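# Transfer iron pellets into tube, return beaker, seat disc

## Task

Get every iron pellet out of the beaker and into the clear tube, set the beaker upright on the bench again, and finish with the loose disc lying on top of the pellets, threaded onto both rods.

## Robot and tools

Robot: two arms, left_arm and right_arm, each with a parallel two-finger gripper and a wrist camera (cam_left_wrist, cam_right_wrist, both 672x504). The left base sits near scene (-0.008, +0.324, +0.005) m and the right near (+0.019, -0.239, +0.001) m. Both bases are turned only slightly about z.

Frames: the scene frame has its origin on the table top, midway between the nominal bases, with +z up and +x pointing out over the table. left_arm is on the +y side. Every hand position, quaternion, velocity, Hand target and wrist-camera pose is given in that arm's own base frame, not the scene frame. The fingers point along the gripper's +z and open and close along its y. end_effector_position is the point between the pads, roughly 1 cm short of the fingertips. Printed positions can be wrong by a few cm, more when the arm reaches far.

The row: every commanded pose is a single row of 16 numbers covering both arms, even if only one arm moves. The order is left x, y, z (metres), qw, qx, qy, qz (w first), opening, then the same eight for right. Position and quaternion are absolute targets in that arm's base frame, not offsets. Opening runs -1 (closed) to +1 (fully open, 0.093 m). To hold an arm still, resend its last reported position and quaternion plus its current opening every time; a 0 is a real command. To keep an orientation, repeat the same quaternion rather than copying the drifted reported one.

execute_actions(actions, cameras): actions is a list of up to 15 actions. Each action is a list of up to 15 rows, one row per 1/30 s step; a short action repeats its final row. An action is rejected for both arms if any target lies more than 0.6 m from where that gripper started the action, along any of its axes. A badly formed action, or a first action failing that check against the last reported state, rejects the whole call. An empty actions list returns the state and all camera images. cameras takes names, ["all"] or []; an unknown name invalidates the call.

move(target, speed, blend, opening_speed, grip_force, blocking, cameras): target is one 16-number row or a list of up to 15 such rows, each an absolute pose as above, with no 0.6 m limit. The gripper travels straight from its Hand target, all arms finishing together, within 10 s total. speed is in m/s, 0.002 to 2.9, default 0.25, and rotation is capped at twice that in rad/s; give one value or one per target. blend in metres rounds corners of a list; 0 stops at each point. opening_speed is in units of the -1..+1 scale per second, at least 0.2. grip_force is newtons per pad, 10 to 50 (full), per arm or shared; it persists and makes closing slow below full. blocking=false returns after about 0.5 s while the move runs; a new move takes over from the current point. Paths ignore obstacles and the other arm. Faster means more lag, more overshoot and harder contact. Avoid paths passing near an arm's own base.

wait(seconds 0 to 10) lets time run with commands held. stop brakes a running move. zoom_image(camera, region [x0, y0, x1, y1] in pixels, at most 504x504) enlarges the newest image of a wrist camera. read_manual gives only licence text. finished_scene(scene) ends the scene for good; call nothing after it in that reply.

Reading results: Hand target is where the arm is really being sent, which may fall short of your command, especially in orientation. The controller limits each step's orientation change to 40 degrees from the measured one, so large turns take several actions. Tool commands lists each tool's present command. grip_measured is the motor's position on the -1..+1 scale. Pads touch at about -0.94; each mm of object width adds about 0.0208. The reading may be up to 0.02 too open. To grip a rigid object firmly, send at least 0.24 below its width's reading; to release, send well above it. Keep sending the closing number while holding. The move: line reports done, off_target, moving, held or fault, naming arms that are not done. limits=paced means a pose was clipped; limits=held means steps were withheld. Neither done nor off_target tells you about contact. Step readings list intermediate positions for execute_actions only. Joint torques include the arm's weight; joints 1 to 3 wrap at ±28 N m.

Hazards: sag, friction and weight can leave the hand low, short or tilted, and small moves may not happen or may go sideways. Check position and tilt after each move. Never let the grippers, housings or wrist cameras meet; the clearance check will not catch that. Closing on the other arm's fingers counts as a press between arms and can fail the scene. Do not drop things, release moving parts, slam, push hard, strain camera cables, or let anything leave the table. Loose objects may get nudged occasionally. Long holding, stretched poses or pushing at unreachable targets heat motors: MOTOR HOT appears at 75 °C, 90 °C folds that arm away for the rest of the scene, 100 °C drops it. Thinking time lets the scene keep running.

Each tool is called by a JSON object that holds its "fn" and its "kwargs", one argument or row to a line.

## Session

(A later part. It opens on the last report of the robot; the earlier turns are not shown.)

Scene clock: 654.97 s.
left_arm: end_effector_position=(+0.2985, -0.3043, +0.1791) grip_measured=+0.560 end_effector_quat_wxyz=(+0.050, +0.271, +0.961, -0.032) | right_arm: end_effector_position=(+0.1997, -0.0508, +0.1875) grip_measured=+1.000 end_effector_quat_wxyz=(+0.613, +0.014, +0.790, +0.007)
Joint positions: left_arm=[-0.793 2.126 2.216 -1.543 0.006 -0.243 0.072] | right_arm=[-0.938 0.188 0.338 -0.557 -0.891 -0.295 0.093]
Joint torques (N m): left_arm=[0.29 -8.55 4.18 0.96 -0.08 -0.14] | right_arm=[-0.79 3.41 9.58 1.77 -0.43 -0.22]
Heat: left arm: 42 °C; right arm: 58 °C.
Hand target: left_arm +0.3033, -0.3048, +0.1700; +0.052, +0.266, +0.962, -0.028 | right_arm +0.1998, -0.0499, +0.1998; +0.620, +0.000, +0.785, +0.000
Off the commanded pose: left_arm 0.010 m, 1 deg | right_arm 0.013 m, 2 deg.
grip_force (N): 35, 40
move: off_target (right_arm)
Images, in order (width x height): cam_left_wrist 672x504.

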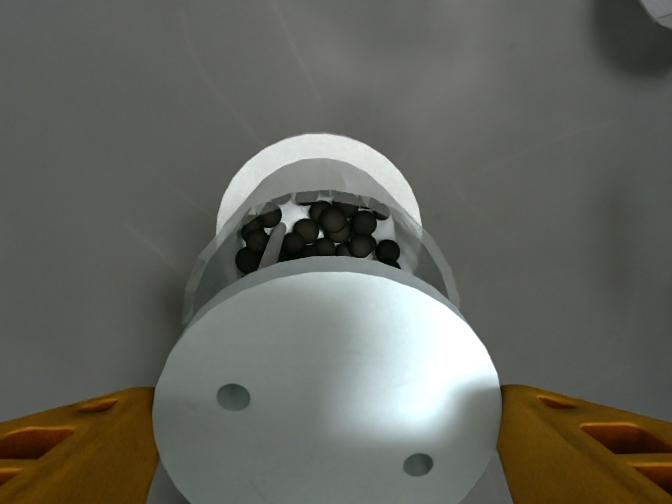

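{"fn": "move", "kwargs": {
  "target": [
    [0.307,-0.307,0.186,0.052,0.266,0.962,-0.028,0.3,0.2,-0.05,0.2,0.62,0,0.785,0,1]
  ],
  "speed": 0.03
}}

{"fn": "move", "kwargs": {
  "target": [
    [0.307,-0.306,0.171,0.052,0.266,0.962,-0.028,0.3,0.2,-0.05,0.2,0.62,0,0.785,0,1]
  ],
  "speed": 0.03
}}

{"fn": "move", "kwargs": {
  "target": [
    [0.311,-0.306,0.171,0.052,0.266,0.962,-0.028,0.3,0.2,-0.05,0.2,0.62,0,0.785,0,1]
  ],
  "speed": 0.03,
  "cameras": ["cam_left_wrist"]
}}

Scene clock: 664.57 s.
left_arm: end_effector_position=(+0.3034, -0.3093, +0.1842) grip_measured=+0.560 end_effector_quat_wxyz=(+0.055, +0.271, +0.960, -0.035) | right_arm: end_effector_position=(+0.1997, -0.0508, +0.1875) grip_measured=+1.000 end_effector_quat_wxyz=(+0.613, +0.014, +0.790, +0.007)
Joint positions: left_arm=[-0.793 2.16 2.291 -1.572 0.006 -0.243 0.072] | right_arm=[-0.938 0.188 0.338 -0.557 -0.891 -0.295 0.093]
Joint torques (N m): left_arm=[0.54 -8.4 8.59 0.5 -0.08 -0.11] | right_arm=[-0.79 3.4 9.58 1.77 -0.43 -0.22]
Heat: left arm: 44 °C; right arm: 58 °C.
Hand target: left_arm +0.3068, -0.3068, +0.1857; +0.056, +0.266, +0.962, -0.031 | right_arm +0.1998, -0.0499, +0.1998; +0.620, +0.000, +0.785, +0.000
Off the commanded pose: left_arm 0.005 m, 1 deg | right_arm 0.013 m, 2 deg.
joint sent to its limit (left arm) — joint 4 (wrist pitch), lower limit. The joint targets still meet the commanded pose.
grip_force (N): 35, 40
move: off_target (right_arm)

Scene clock: 665.40 s.
left_arm: end_effector_position=(+0.3026, -0.3081, +0.1795) grip_measured=+0.560 end_effector_quat_wxyz=(+0.054, +0.271, +0.961, -0.033) | right_arm: end_effector_position=(+0.1997, -0.0508, +0.1875) grip_measured=+1.000 end_effector_quat_wxyz=(+0.613, +0.014, +0.790, +0.007)
Joint positions: left_arm=[-0.793 2.147 2.251 -1.549 0.004 -0.243 0.072] | right_arm=[-0.938 0.188 0.338 -0.557 -0.891 -0.295 0.093]
Joint torques (N m): left_arm=[0.72 -8.85 4.11 0.88 -0.06 -0.1] | right_arm=[-0.8 3.43 9.58 1.77 -0.43 -0.22]
Heat: left arm: 44 °C; right arm: 58 °C.
Hand target: left_arm +0.3068, -0.3059, +0.1711; +0.052, +0.266, +0.962, -0.028 | right_arm +0.1998, -0.0499, +0.1998; +0.620, +0.000, +0.785, +0.000
Off the commanded pose: left_arm 0.010 m, 1 deg | right_arm 0.013 m, 2 deg.
grip_force (N): 35, 40
move: off_target (right_arm)

Scene clock: 666.10 s.
left_arm: end_effector_position=(+0.3031, -0.3076, +0.1795) grip_measured=+0.560 end_effector_quat_wxyz=(+0.054, +0.270, +0.961, -0.033) | right_arm: end_effector_position=(+0.1997, -0.0508, +0.1875) grip_measured=+1.000 end_effector_quat_wxyz=(+0.613, +0.014, +0.790, +0.007)
Joint positions: left_arm=[-0.791 2.147 2.251 -1.549 0.004 -0.243 0.072] | right_arm=[-0.938 0.188 0.338 -0.557 -0.891 -0.295 0.093]
Joint torques (N m): left_arm=[1.24 -7.71 6.23 0.79 -0.05 -0.01] | right_arm=[-0.79 3.41 9.59 1.77 -0.43 -0.22]
Heat: left arm: 44 °C; right arm: 58 °C.
Hand target: left_arm +0.3108, -0.3058, +0.1711; +0.052, +0.266, +0.962, -0.028 | right_arm +0.1998, -0.0499, +0.1998; +0.620, +0.000, +0.785, +0.000
Off the commanded pose: left_arm 0.012 m, 1 deg | right_arm 0.013 m, 2 deg.
grip_force (N): 35, 40
move: off_target (left_arm, right_arm)
Images, in order (width x height): cam_left_wrist 672x504.

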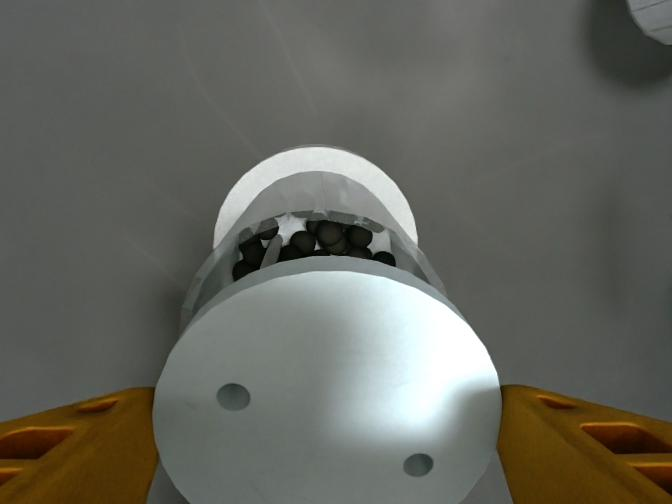

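{"fn": "move", "kwargs": {
  "target": [
    [0.309,-0.301,0.171,0.052,0.266,0.962,-0.028,0.3,0.2,-0.05,0.2,0.62,0,0.785,0,1]
  ],
  "speed": 0.02
}}

{"fn": "move", "kwargs": {
  "target": [
    [0.306,-0.299,0.171,0.052,0.266,0.962,-0.028,0.3,0.2,-0.05,0.2,0.62,0,0.785,0,1]
  ],
  "speed": 0.02
}}

{"fn": "move", "kwargs": {
  "target": [
    [0.300,-0.299,0.170,0.052,0.266,0.962,-0.028,0.3,0.2,-0.05,0.2,0.62,0,0.785,0,1]
  ],
  "speed": 0.02
}}

{"fn": "move", "kwargs": {
  "target": [
    [0.295,-0.303,0.170,0.052,0.266,0.962,-0.028,0.3,0.2,-0.05,0.2,0.62,0,0.785,0,1]
  ],
  "speed": 0.02
}}

Scene clock: 674.07 s.
left_arm: end_effector_position=(+0.3033, -0.3072, +0.1795) grip_measured=+0.560 end_effector_quat_wxyz=(+0.057, +0.269, +0.961, -0.035) | right_arm: end_effector_position=(+0.1997, -0.0508, +0.1875) grip_measured=+1.000 end_effector_quat_wxyz=(+0.613, +0.014, +0.790, +0.007)
Joint positions: left_arm=[-0.79 2.136 2.233 -1.534 0.004 -0.243 0.072] | right_arm=[-0.938 0.188 0.338 -0.557 -0.891 -0.295 0.093]
Joint torques (N m): left_arm=[1.63 -8.8 4.19 0.82 -0.03 0.05] | right_arm=[-0.8 3.43 9.58 1.77 -0.43 -0.22]
Heat: left arm: 45 °C; right arm: 58 °C.
Hand target: left_arm +0.3088, -0.3009, +0.1710; +0.051, +0.266, +0.962, -0.028 | right_arm +0.1998, -0.0499, +0.1998; +0.620, +0.000, +0.785, +0.000
Off the commanded pose: left_arm 0.012 m, 1 deg | right_arm 0.013 m, 2 deg.
grip_force (N): 35, 40
move: off_target (left_arm, right_arm)

Scene clock: 674.83 s.
left_arm: end_effector_position=(+0.3031, -0.3070, +0.1796) grip_measured=+0.560 end_effector_quat_wxyz=(+0.062, +0.269, +0.960, -0.037) | right_arm: end_effector_position=(+0.1997, -0.0508, +0.1875) grip_measured=+1.000 end_effector_quat_wxyz=(+0.613, +0.014, +0.790, +0.007)
Joint positions: left_arm=[-0.79 2.118 2.203 -1.511 0.004 -0.243 0.072] | right_arm=[-0.938 0.188 0.338 -0.557 -0.891 -0.295 0.093]
Joint torques (N m): left_arm=[1.43 -8.88 4.16 0.72 -0.04 0.03] | right_arm=[-0.79 3.41 9.58 1.77 -0.43 -0.22]
Heat: left arm: 45 °C; right arm: 58 °C.
Hand target: left_arm +0.3059, -0.2990, +0.1711; +0.052, +0.266, +0.962, -0.028 | right_arm +0.1998, -0.0499, +0.1998; +0.620, +0.000, +0.785, +0.000
Off the commanded pose: left_arm 0.012 m, 2 deg | right_arm 0.013 m, 2 deg.
grip_force (N): 35, 40
move: off_target (left_arm, right_arm)

Scene clock: 675.60 s.
left_arm: end_effector_position=(+0.3027, -0.3068, +0.1796) grip_measured=+0.560 end_effector_quat_wxyz=(+0.068, +0.269, +0.960, -0.042) | right_arm: end_effector_position=(+0.1997, -0.0508, +0.1875) grip_measured=+1.000 end_effector_quat_wxyz=(+0.613, +0.014, +0.790, +0.007)
Joint positions: left_arm=[-0.79 2.094 2.163 -1.479 0.005 -0.243 0.072] | right_arm=[-0.938 0.188 0.338 -0.557 -0.891 -0.295 0.093]
Joint torques (N m): left_arm=[0.46 -8.77 4.11 0.62 -0.06 -0.09] | right_arm=[-0.79 3.41 9.59 1.77 -0.43 -0.22]
Heat: left arm: 45 °C; right arm: 59 °C.
Hand target: left_arm +0.3000, -0.2991, +0.1704; +0.052, +0.266, +0.962, -0.028 | right_arm +0.1998, -0.0499, +0.1998; +0.620, +0.000, +0.785, +0.000
Off the commanded pose: left_arm 0.013 m, 3 deg | right_arm 0.013 m, 2 deg.
grip_force (N): 35, 40
move: off_target (left_arm, right_arm)

Scene clock: 676.30 s.
left_arm: end_effector_position=(+0.3022, -0.3072, +0.1795) grip_measured=+0.560 end_effector_quat_wxyz=(+0.069, +0.269, +0.960, -0.042) | right_arm: end_effector_position=(+0.1997, -0.0508, +0.1875) grip_measured=+1.000 end_effector_quat_wxyz=(+0.613, +0.014, +0.790, +0.007)
Joint positions: left_arm=[-0.792 2.092 2.158 -1.476 0.005 -0.245 0.072] | right_arm=[-0.938 0.188 0.338 -0.557 -0.891 -0.295 0.093]
Joint torques (N m): left_arm=[-0.92 -8.77 4.05 0.6 -0.09 -0.25] | right_arm=[-0.79 3.41 9.58 1.77 -0.43 -0.22]
Heat: left arm: 45 °C; right arm: 59 °C.
Hand target: left_arm +0.2951, -0.3030, +0.1703; +0.052, +0.266, +0.962, -0.028 | right_arm +0.1998, -0.0499, +0.1998; +0.620, +0.000, +0.785, +0.000
Off the commanded pose: left_arm 0.013 m, 3 deg | right_arm 0.013 m, 2 deg.
grip_force (N): 35, 40
move: off_target (left_arm, right_arm)

{"fn": "move", "kwargs": {
  "target": [
    [0.306,-0.298,0.195,0.052,0.266,0.962,-0.028,0.3,0.2,-0.05,0.2,0.62,0,0.785,0,1],
    [0.3055,-0.302,0.186,0.052,0.266,0.962,-0.028,0.3,0.2,-0.05,0.2,0.62,0,0.785,0,1]
  ],
  "speed": 0.03
}}

{"fn": "move", "kwargs": {
  "target": [
    [0.3055,-0.3025,0.172,0.052,0.266,0.962,-0.028,0.3,0.2,-0.05,0.2,0.62,0,0.785,0,1]
  ],
  "speed": 0.03,
  "cameras": ["all"]
}}

Scene clock: 689.50 s.
left_arm: end_effector_position=(+0.3041, -0.3017, +0.1843) grip_measured=+0.560 end_effector_quat_wxyz=(+0.052, +0.264, +0.963, -0.032) | right_arm: end_effector_position=(+0.1997, -0.0508, +0.1875) grip_measured=+1.000 end_effector_quat_wxyz=(+0.613, +0.014, +0.790, +0.007)
Joint positions: left_arm=[-0.779 2.144 2.268 -1.572 0.005 -0.245 0.072] | right_arm=[-0.938 0.188 0.338 -0.557 -0.891 -0.295 0.093]
Joint torques (N m): left_arm=[-0.17 -8.34 8.61 0.49 -0.06 -0.02] | right_arm=[-0.8 3.43 9.58 1.77 -0.43 -0.22]
Heat: left arm: 47 °C; right arm: 59 °C.
Hand target: left_arm +0.3054, -0.3020, +0.1860; +0.053, +0.266, +0.962, -0.029 | right_arm +0.1998, -0.0499, +0.1998; +0.620, +0.000, +0.785, +0.000
Off the commanded pose: left_arm 0.002 m, 1 deg | right_arm 0.013 m, 2 deg.
joint sent to its limit (left arm) — joint 4 (wrist pitch), lower limit. The joint targets still meet the commanded pose.
grip_force (N): 35, 40
move: off_target (right_arm)

Scene clock: 690.33 s.
left_arm: end_effector_position=(+0.3032, -0.3007, +0.1793) grip_measured=+0.560 end_effector_quat_wxyz=(+0.050, +0.264, +0.963, -0.031) | right_arm: end_effector_position=(+0.1997, -0.0508, +0.1875) grip_measured=+1.000 end_effector_quat_wxyz=(+0.613, +0.014, +0.790, +0.007)
Joint positions: left_arm=[-0.779 2.131 2.226 -1.548 0.005 -0.245 0.072] | right_arm=[-0.938 0.188 0.338 -0.557 -0.891 -0.295 0.093]
Joint torques (N m): left_arm=[-0.25 -8.85 4.26 0.92 -0.06 -0.04] | right_arm=[-0.79 3.41 9.58 1.77 -0.43 -0.22]
Heat: left arm: 47 °C; right arm: 59 °C.
Hand target: left_arm +0.3054, -0.3024, +0.1720; +0.052, +0.266, +0.962, -0.028 | right_arm +0.1998, -0.0499, +0.1998; +0.620, +0.000, +0.785, +0.000
Off the commanded pose: left_arm 0.008 m, 0 deg | right_arm 0.013 m, 2 deg.
grip_force (N): 35, 40
move: off_target (right_arm)

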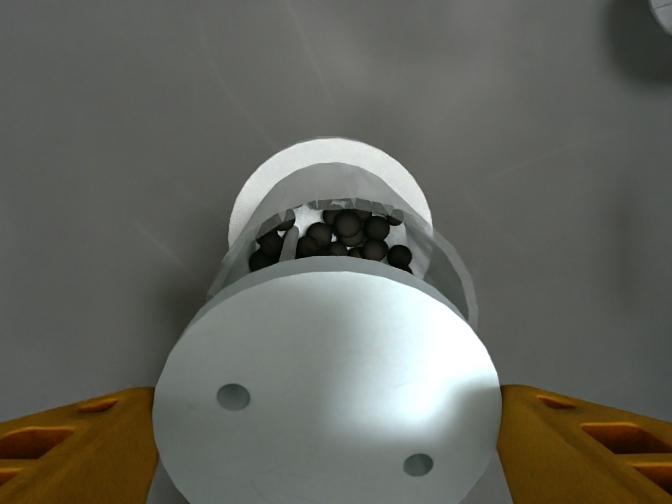

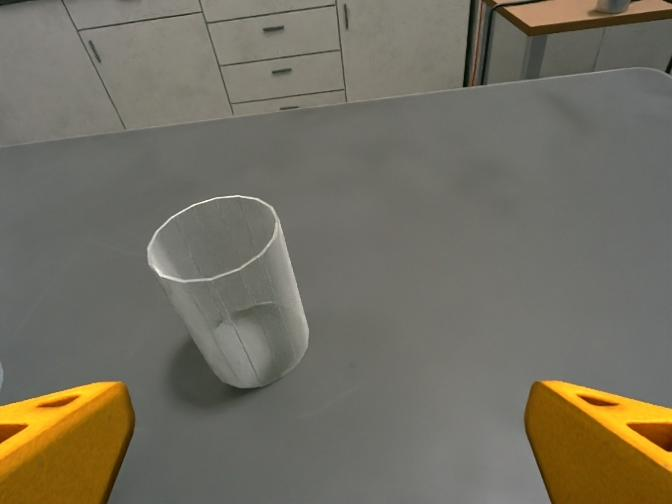

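{"fn": "move", "kwargs": {
  "target": [
    [0.3045,-0.306,0.186,0.052,0.266,0.962,-0.028,0.3,0.2,-0.05,0.2,0.62,0,0.785,0,1]
  ],
  "speed": 0.03
}}

{"fn": "move", "kwargs": {
  "target": [
    [0.3045,-0.3065,0.172,0.052,0.266,0.962,-0.028,0.3,0.25,0.09,0.12,0.612,-0.354,0.612,0.354,1]
  ],
  "speed": 0.03,
  "cameras": ["all"]
}}

Scene clock: 700.07 s.
left_arm: end_effector_position=(+0.3059, -0.3034, +0.1847) grip_measured=+0.560 end_effector_quat_wxyz=(+0.055, +0.264, +0.962, -0.033) | right_arm: end_effector_position=(+0.1997, -0.0508, +0.1875) grip_measured=+1.000 end_effector_quat_wxyz=(+0.613, +0.014, +0.790, +0.007)
Joint positions: left_arm=[-0.779 2.151 2.279 -1.571 0.005 -0.245 0.072] | right_arm=[-0.938 0.188 0.338 -0.557 -0.891 -0.295 0.093]
Joint torques (N m): left_arm=[-1.02 -8.28 8.57 0.51 -0.07 -0.12] | right_arm=[-0.8 3.43 9.58 1.77 -0.43 -0.22]
Heat: left arm: 48 °C; right arm: 59 °C.
Hand target: left_arm +0.3044, -0.3059, +0.1859; +0.055, +0.266, +0.962, -0.030 | right_arm +0.1998, -0.0499, +0.1998; +0.620, +0.000, +0.785, +0.000
Off the commanded pose: left_arm 0.003 m, 1 deg | right_arm 0.013 m, 2 deg.
joint sent to its limit (left arm) — joint 4 (wrist pitch), lower limit. The joint targets still meet the commanded pose.
grip_force (N): 35, 40
move: off_target (right_arm)

Scene clock: 710.67 s.
left_arm: end_effector_position=(+0.3044, -0.3019, +0.1809) grip_measured=+0.560 end_effector_quat_wxyz=(+0.048, +0.264, +0.963, -0.030) | right_arm: end_effector_position=(+0.2283, +0.0251, +0.1534) grip_measured=+1.000 end_effector_quat_wxyz=(+0.635, -0.194, +0.720, +0.199)
Joint positions: left_arm=[-0.779 2.151 2.264 -1.571 0.005 -0.245 0.072] | right_arm=[-0.64 0.52 0.082 0.127 -1.191 -0.25 0.093]
Joint torques (N m): left_arm=[-1.05 -9.06 5.6 0.8 -0.06 -0.13] | right_arm=[0.47 1.72 6.68 1.87 -0.42 -0.01]
Heat: left arm: 47 °C; right arm: 56 °C.
Hand target: left_arm +0.3044, -0.3062, +0.1782; +0.053, +0.266, +0.962, -0.029 | right_arm +0.2277, +0.0282, +0.1553; +0.638, -0.205, +0.714, +0.204
Off the commanded pose: left_arm 0.010 m, 1 deg | right_arm 0.076 m, 29 deg.
grip_force (N): 35, 40
move: off_target (right_arm; path cut at 10 s)

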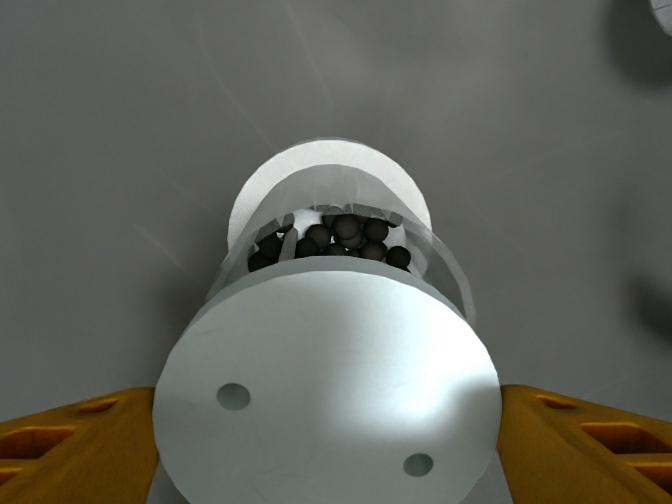

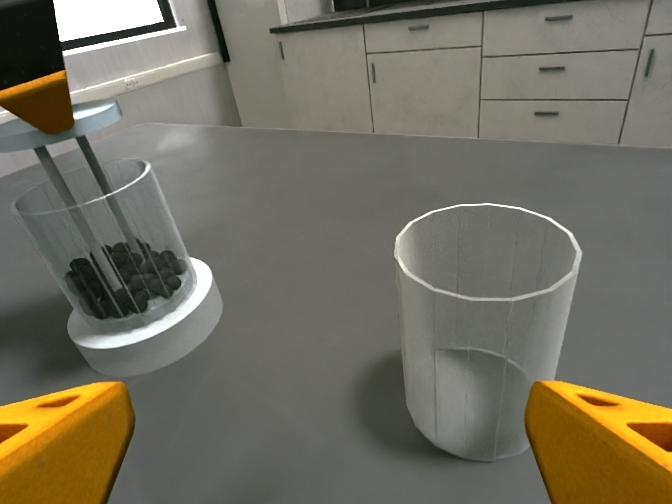

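{"fn": "move", "kwargs": {
  "target": [
    [0.3045,-0.3065,0.178,0.052,0.266,0.962,-0.028,0.3,0.25,0.04,0.11,0.742,-0.243,0.52,0.346,1]
  ],
  "speed": 0.1,
  "cameras": ["cam_right_wrist"]
}}

{"fn": "zoom_image", "kwargs": {
  "camera": "cam_right_wrist",
  "region": [0, 0, 400, 400]
}}

Scene clock: 722.27 s.
left_arm: end_effector_position=(+0.3044, -0.3019, +0.1809) grip_measured=+0.560 end_effector_quat_wxyz=(+0.048, +0.264, +0.963, -0.030) | right_arm: end_effector_position=(+0.2476, +0.0395, +0.1018) grip_measured=+1.000 end_effector_quat_wxyz=(+0.612, -0.286, +0.653, +0.342)
Joint positions: left_arm=[-0.779 2.151 2.264 -1.571 0.005 -0.245 0.072] | right_arm=[-0.576 1.779 0.076 1.48 -1.495 -0.125 0.093]
Joint torques (N m): left_arm=[-1.07 -8.69 6.26 0.75 -0.07 -0.14] | right_arm=[0.47 -3.12 2.84 2.19 -0.31 -0.21]
Heat: left arm: 46 °C; right arm: 53 °C.
Hand target: left_arm +0.3044, -0.3065, +0.1781; +0.052, +0.266, +0.962, -0.028 | right_arm +0.2496, +0.0400, +0.1097; +0.629, -0.323, +0.633, +0.317
Off the commanded pose: left_arm 0.005 m, 1 deg | right_arm 0.009 m, 22 deg.
joint sent to its limit (right arm) — joint 4 (wrist pitch), upper limit. The joint targets are off in orientation, not in position.
grip_force (N): 35, 40
move: off_target (right_arm)
Images, in order (width x height): cam_right_wrist 672x504.

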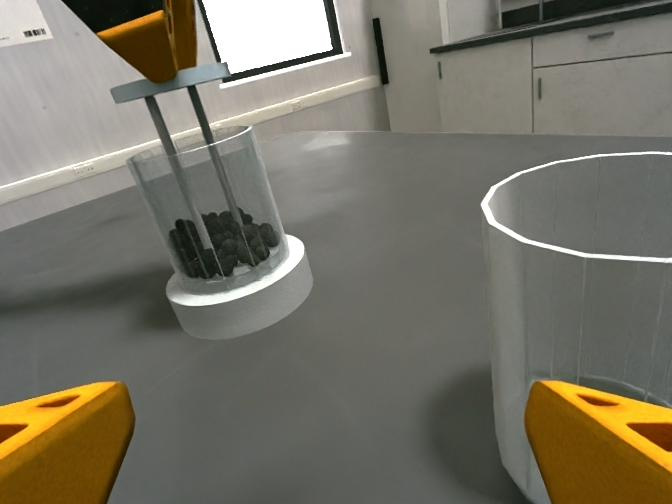

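Scaled by 1.260.

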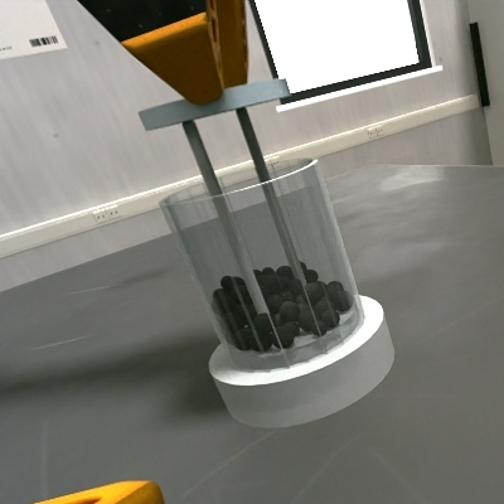

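{"fn": "move", "kwargs": {
  "target": [
    [0.300,-0.3065,0.189,0.052,0.268,0.961,-0.028,0.3,0.25,0.04,0.11,0.612,-0.286,0.653,0.342,1],
    [0.301,-0.3090,0.186,0.052,0.268,0.961,-0.028,0.3,0.25,0.04,0.11,0.612,-0.286,0.653,0.342,1]
  ],
  "speed": 0.03
}}

{"fn": "move", "kwargs": {
  "target": [
    [0.303,-0.3085,0.173,0.052,0.268,0.961,-0.028,0.3,0.25,0.04,0.11,0.612,-0.286,0.653,0.342,1]
  ],
  "speed": 0.03,
  "cameras": ["cam_right_wrist"]
}}

{"fn": "zoom_image", "kwargs": {
  "camera": "cam_right_wrist",
  "region": [80, 30, 280, 180]
}}

Scene clock: 736.03 s.
left_arm: end_effector_position=(+0.3019, -0.3066, +0.1842) grip_measured=+0.560 end_effector_quat_wxyz=(+0.053, +0.270, +0.961, -0.032) | right_arm: end_effector_position=(+0.2469, +0.0399, +0.1039) grip_measured=+1.000 end_effector_quat_wxyz=(+0.604, -0.270, +0.661, +0.354)
Joint positions: left_arm=[-0.792 2.151 2.277 -1.572 0.003 -0.245 0.072] | right_arm=[-0.576 1.715 0.076 1.381 -1.492 -0.115 0.093]
Joint torques (N m): left_arm=[-0.85 -8.35 8.58 0.49 -0.06 -0.2] | right_arm=[0.69 -5.26 3.04 1.63 -0.15 -0.06]
Heat: left arm: 46 °C; right arm: 52 °C.
Hand target: left_arm +0.3009, -0.3090, +0.1858; +0.055, +0.268, +0.961, -0.030 | right_arm +0.2498, +0.0400, +0.1100; +0.612, -0.286, +0.653, +0.342
Off the commanded pose: left_arm 0.003 m, 1 deg | right_arm 0.007 m, 3 deg.
joint sent to its limit (left arm) — joint 4 (wrist pitch), lower limit. The joint targets still meet the commanded pose.
grip_force (N): 35, 40
move: off_target (right_arm)

Scene clock: 736.83 s.
left_arm: end_effector_position=(+0.3002, -0.3050, +0.1734) grip_measured=+0.560 end_effector_quat_wxyz=(+0.043, +0.270, +0.962, -0.026) | right_arm: end_effector_position=(+0.2469, +0.0400, +0.1040) grip_measured=+1.000 end_effector_quat_wxyz=(+0.603, -0.270, +0.661, +0.355)
Joint positions: left_arm=[-0.792 2.151 2.234 -1.555 0.003 -0.245 0.072] | right_arm=[-0.576 1.713 0.076 1.377 -1.492 -0.115 0.093]
Joint torques (N m): left_arm=[-0.46 -9.31 6.04 0.81 -0.07 -0.15] | right_arm=[0.68 -5.08 3.07 1.59 -0.14 -0.08]
Heat: left arm: 46 °C; right arm: 52 °C.
Hand target: left_arm +0.3029, -0.3085, +0.1731; +0.052, +0.268, +0.962, -0.028 | right_arm +0.2498, +0.0400, +0.1100; +0.612, -0.286, +0.653, +0.342
Off the commanded pose: left_arm 0.004 m, 1 deg | right_arm 0.007 m, 3 deg.
grip_force (N): 35, 40
move: off_target (right_arm)
Images, in order (width x height): cam_right_wrist 672x504.

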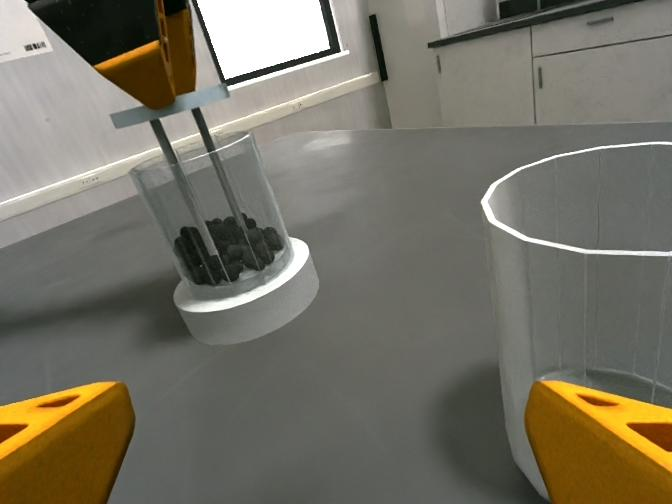

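Scaled by 2.520.

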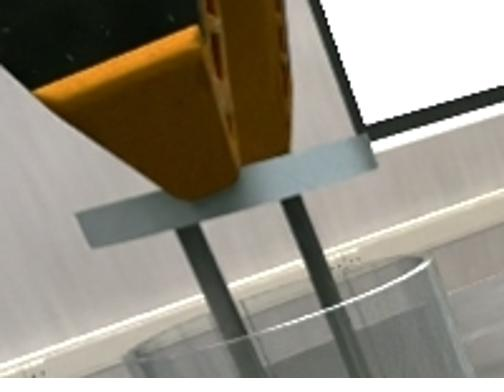

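{"fn": "move", "kwargs": {
  "target": [
    [0.303,-0.308,0.157,0.05,0.269,0.961,-0.028,0.3,0.25,0.04,0.11,0.612,-0.286,0.653,0.342,1]
  ],
  "speed": 0.03
}}

{"fn": "move", "kwargs": {
  "target": [
    [0.303,-0.308,0.141,0.05,0.269,0.961,-0.028,0.3,0.25,0.04,0.11,0.612,-0.286,0.653,0.342,1]
  ],
  "speed": 0.03,
  "cameras": ["all"]
}}

{"fn": "zoom_image", "kwargs": {
  "camera": "cam_right_wrist",
  "region": [80, 30, 280, 180]
}}

Scene clock: 748.40 s.
left_arm: end_effector_position=(+0.3007, -0.3055, +0.1483) grip_measured=+0.560 end_effector_quat_wxyz=(+0.032, +0.270, +0.962, -0.020) | right_arm: end_effector_position=(+0.2469, +0.0400, +0.1039) grip_measured=+1.000 end_effector_quat_wxyz=(+0.603, -0.269, +0.661, +0.355)
Joint positions: left_arm=[-0.792 2.151 2.133 -1.479 0.003 -0.245 0.072] | right_arm=[-0.576 1.713 0.076 1.376 -1.492 -0.115 0.093]
Joint torques (N m): left_arm=[-0.29 -11.11 6.15 0.74 -0.04 -0.11] | right_arm=[0.69 -5.11 3.07 1.6 -0.15 -0.08]
Heat: left arm: 46 °C; right arm: 49 °C.
Hand target: left_arm +0.3029, -0.3080, +0.1571; +0.050, +0.269, +0.961, -0.028 | right_arm +0.2498, +0.0400, +0.1100; +0.612, -0.286, +0.653, +0.342
Off the commanded pose: left_arm 0.009 m, 2 deg | right_arm 0.007 m, 3 deg.
grip_force (N): 35, 40
move: off_target (right_arm)

Scene clock: 749.27 s.
left_arm: end_effector_position=(+0.3014, -0.3051, +0.1415) grip_measured=+0.560 end_effector_quat_wxyz=(+0.040, +0.270, +0.962, -0.022) | right_arm: end_effector_position=(+0.2468, +0.0400, +0.1038) grip_measured=+1.000 end_effector_quat_wxyz=(+0.603, -0.269, +0.662, +0.355)
Joint positions: left_arm=[-0.792 2.122 2.058 -1.415 -0.001 -0.245 0.072] | right_arm=[-0.576 1.713 0.076 1.376 -1.492 -0.115 0.093]
Joint torques (N m): left_arm=[-0.27 -9.99 4.97 0.89 0.02 -0.11] | right_arm=[0.68 -5.14 3.07 1.6 -0.15 -0.08]
Heat: left arm: 46 °C; right arm: 49 °C.
Hand target: left_arm +0.3030, -0.3080, +0.1410; +0.050, +0.269, +0.961, -0.028 | right_arm +0.2498, +0.0400, +0.1100; +0.612, -0.286, +0.653, +0.342
Off the commanded pose: left_arm 0.003 m, 1 deg | right_arm 0.007 m, 3 deg.
grip_force (N): 35, 40
move: off_target (right_arm)

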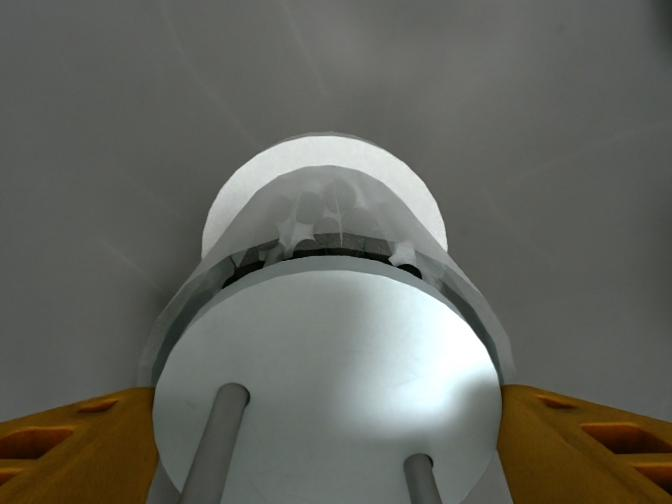

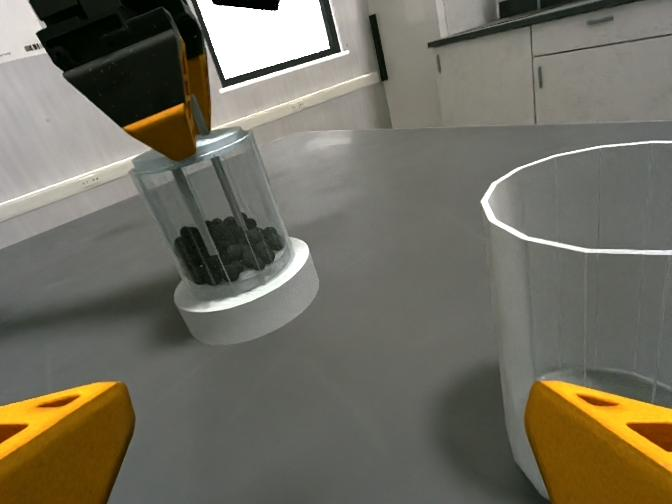

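Scaled by 2.520.

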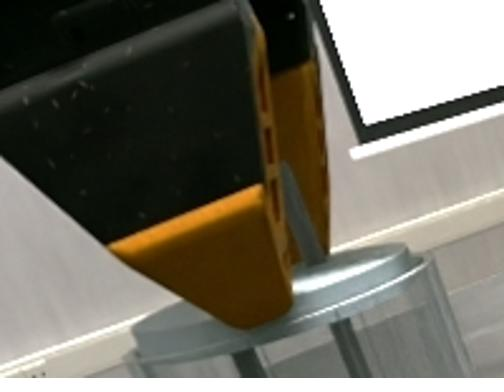

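{"fn": "move", "kwargs": {
  "target": [
    [0.303,-0.308,0.1345,0.048,0.269,0.961,-0.026,0.3,0.25,0.04,0.11,0.612,-0.286,0.653,0.342,1]
  ],
  "speed": 0.03,
  "cameras": ["cam_right_wrist"]
}}

{"fn": "zoom_image", "kwargs": {
  "camera": "cam_right_wrist",
  "region": [80, 30, 280, 180]
}}

Scene clock: 755.77 s.
left_arm: end_effector_position=(+0.3014, -0.3049, +0.1411) grip_measured=+0.560 end_effector_quat_wxyz=(+0.044, +0.270, +0.962, -0.024) | right_arm: end_effector_position=(+0.2468, +0.0400, +0.1038) grip_measured=+1.000 end_effector_quat_wxyz=(+0.603, -0.269, +0.662, +0.355)
Joint positions: left_arm=[-0.792 2.111 2.04 -1.399 -0.002 -0.245 0.072] | right_arm=[-0.576 1.713 0.076 1.375 -1.492 -0.115 0.093]
Joint torques (N m): left_arm=[-0.35 -9.09 4.51 0.94 0 -0.11] | right_arm=[0.68 -5.14 3.08 1.6 -0.15 -0.08]
Heat: left arm: 47 °C; right arm: 49 °C.
Hand target: left_arm +0.3028, -0.3079, +0.1346; +0.048, +0.269, +0.962, -0.026 | right_arm +0.2498, +0.0400, +0.1100; +0.612, -0.286, +0.653, +0.342
Off the commanded pose: left_arm 0.007 m, 1 deg | right_arm 0.007 m, 3 deg.
grip_force (N): 35, 40
move: off_target (right_arm)
Images, in order (width x height): cam_right_wrist 672x504.

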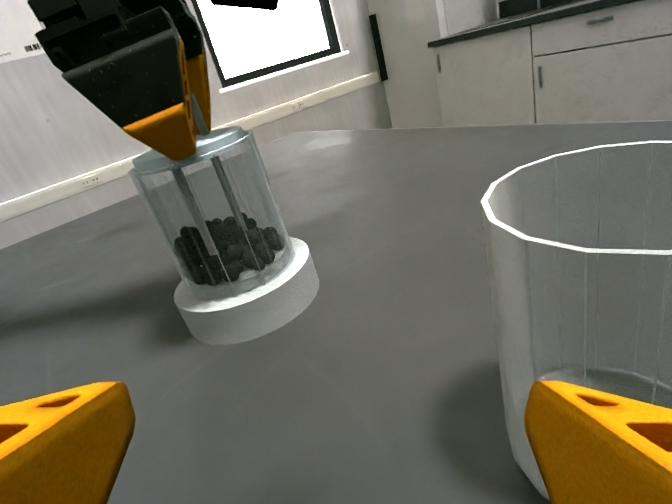

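Scaled by 2.520.

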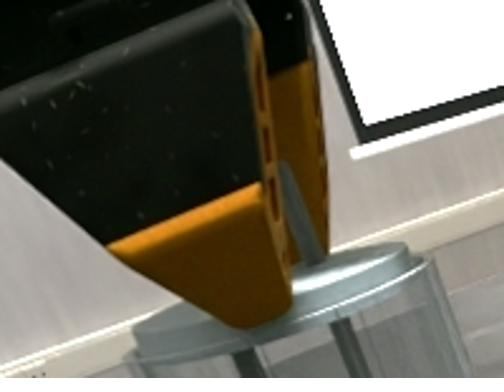

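{"fn": "move", "kwargs": {
  "target": [
    [0.303,-0.308,0.139,0.048,0.269,0.961,-0.026,0.85,0.25,0.04,0.11,0.612,-0.286,0.653,0.342,1]
  ],
  "speed": 0.02,
  "opening_speed": 0.2,
  "cameras": ["all"]
}}

{"fn": "zoom_image", "kwargs": {
  "camera": "cam_right_wrist",
  "region": [80, 30, 380, 330]
}}

Scene clock: 764.63 s.
left_arm: end_effector_position=(+0.2995, -0.3072, +0.1413) grip_measured=+0.848 end_effector_quat_wxyz=(+0.044, +0.273, +0.961, -0.025) | right_arm: end_effector_position=(+0.2468, +0.0400, +0.1038) grip_measured=+1.000 end_effector_quat_wxyz=(+0.603, -0.269, +0.662, +0.355)
Joint positions: left_arm=[-0.799 2.111 2.041 -1.398 -0.001 -0.245 0.086] | right_arm=[-0.576 1.713 0.076 1.375 -1.492 -0.115 0.093]
Joint torques (N m): left_arm=[0.32 -8.88 6.41 0.74 -0.01 -0.12] | right_arm=[0.69 -5.14 3.07 1.6 -0.15 -0.08]
Heat: left arm: 47 °C; right arm: 48 °C.
Hand target: left_arm +0.3030, -0.3079, +0.1391; +0.048, +0.269, +0.962, -0.026 | right_arm +0.2498, +0.0400, +0.1100; +0.612, -0.286, +0.653, +0.342
Off the commanded pose: left_arm 0.004 m, 1 deg | right_arm 0.007 m, 3 deg.
grip_force (N): 35, 40
move: off_target (right_arm)

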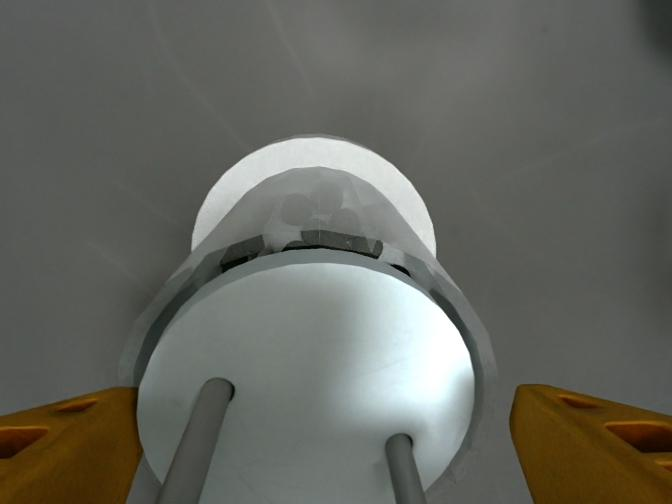

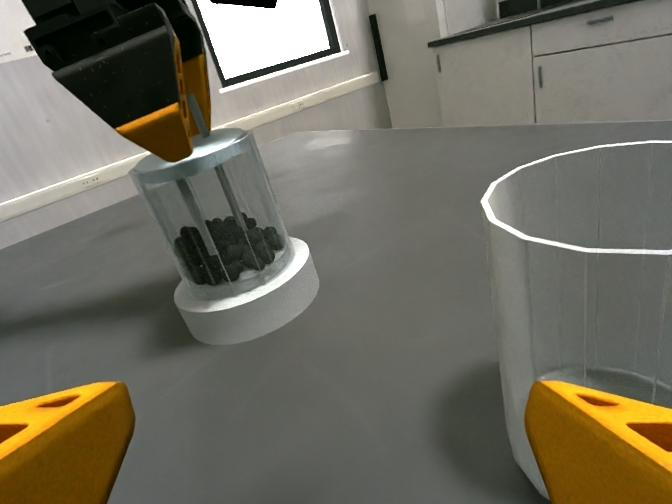

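Scaled by 1.680.

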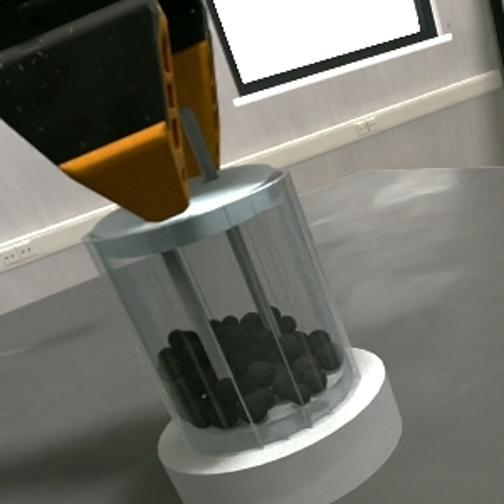

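{"fn": "move", "kwargs": {
  "target": [
    [0.3035,-0.3045,0.141,0.048,0.269,0.961,-0.026,1,0.25,0.04,0.11,0.612,-0.286,0.653,0.342,1],
    [0.303,-0.304,0.165,0.048,0.269,0.961,-0.026,1,0.25,0.04,0.11,0.612,-0.286,0.653,0.342,1]
  ],
  "speed": 0.03,
  "cameras": ["all"]
}}

{"fn": "zoom_image", "kwargs": {
  "camera": "cam_right_wrist",
  "region": [80, 30, 380, 330]
}}

Scene clock: 779.10 s.
left_arm: end_effector_position=(+0.2991, -0.3066, +0.1668) grip_measured=+0.999 end_effector_quat_wxyz=(+0.051, +0.271, +0.961, -0.034) | right_arm: end_effector_position=(+0.2468, +0.0400, +0.1037) grip_measured=+1.000 end_effector_quat_wxyz=(+0.603, -0.269, +0.662, +0.356)
Joint positions: left_arm=[-0.795 2.11 2.14 -1.479 0.008 -0.245 0.093] | right_arm=[-0.576 1.713 0.076 1.374 -1.492 -0.115 0.093]
Joint torques (N m): left_arm=[0.61 -7.69 8.62 0.48 -0.09 -0.03] | right_arm=[0.69 -5.15 3.08 1.6 -0.15 -0.08]
Heat: left arm: 47 °C; right arm: 48 °C.
Hand target: left_arm +0.3030, -0.3039, +0.1650; +0.048, +0.269, +0.962, -0.026 | right_arm +0.2498, +0.0400, +0.1100; +0.612, -0.286, +0.653, +0.342
Off the commanded pose: left_arm 0.005 m, 1 deg | right_arm 0.007 m, 3 deg.
grip_force (N): 35, 40
move: off_target (right_arm)

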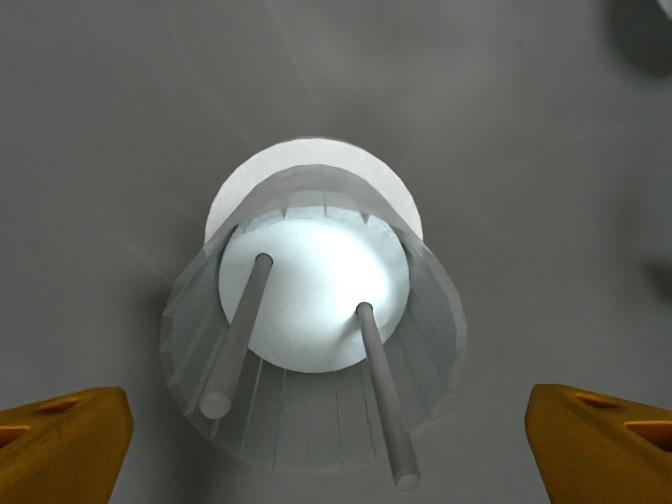

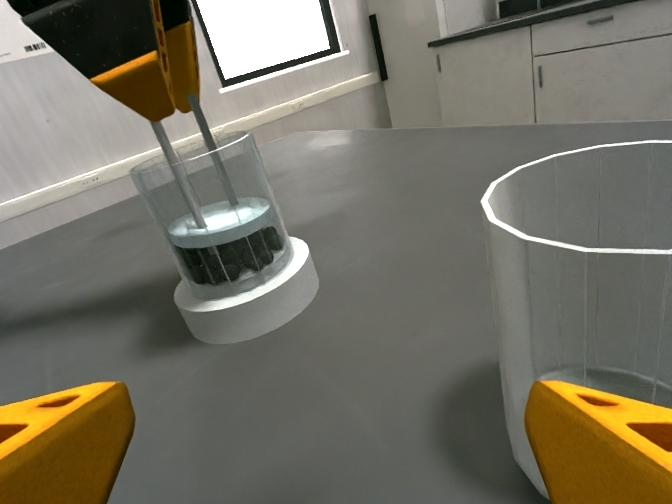

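Scaled by 1.680.

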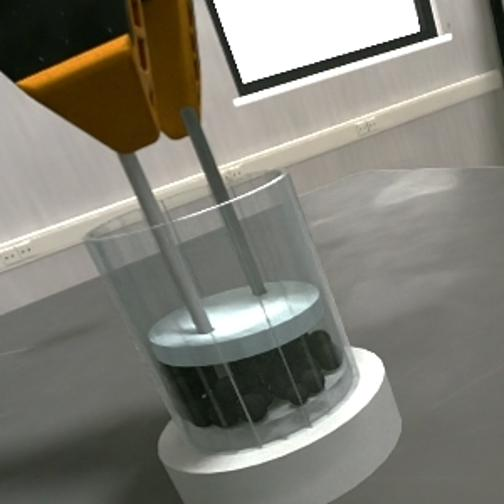

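It dropped onto the pellets. Clear upward.

{"fn": "move", "kwargs": {
  "target": [
    [0.302,-0.303,0.21,0.048,0.269,0.961,-0.026,1,0.25,0.04,0.11,0.612,-0.286,0.653,0.342,1],
    [0.26,-0.2,0.25,0.048,0.269,0.961,-0.026,1,0.25,0.04,0.11,0.612,-0.286,0.653,0.342,1]
  ],
  "speed": 0.1
}}

{"fn": "finished_scene", "kwargs": {
  "scene": 2
}}

Scene clock: 787.83 s.
left_arm: end_effector_position=(+0.2641, -0.2044, +0.2452) grip_measured=+0.999 end_effector_quat_wxyz=(+0.090, +0.264, +0.960, -0.041) | right_arm: end_effector_position=(+0.2468, +0.0400, +0.1037) grip_measured=+1.000 end_effector_quat_wxyz=(+0.603, -0.269, +0.662, +0.356)
Joint positions: left_arm=[-0.655 1.718 1.921 -1.577 0.008 -0.119 0.093] | right_arm=[-0.576 1.713 0.076 1.374 -1.492 -0.115 0.093]
Joint torques (N m): left_arm=[0.51 -7.53 5.83 0.71 0.1 0.09] | right_arm=[0.69 -5.18 3.08 1.6 -0.15 -0.08]
Heat: left arm: 48 °C; right arm: 48 °C.
Hand target: left_arm +0.2600, -0.2000, +0.2493; +0.091, +0.268, +0.958, -0.043 | right_arm +0.2498, +0.0400, +0.1100; +0.612, -0.286, +0.653, +0.342
Off the commanded pose: left_arm 0.008 m, 5 deg | right_arm 0.007 m, 3 deg.
joint sent to its limit (left arm) — joint 4 (wrist pitch), lower limit. The joint targets are off in orientation, not in position.
grip_force (N): 35, 40
move: off_target (left_arm, right_arm)

The scene is finished: the task was done.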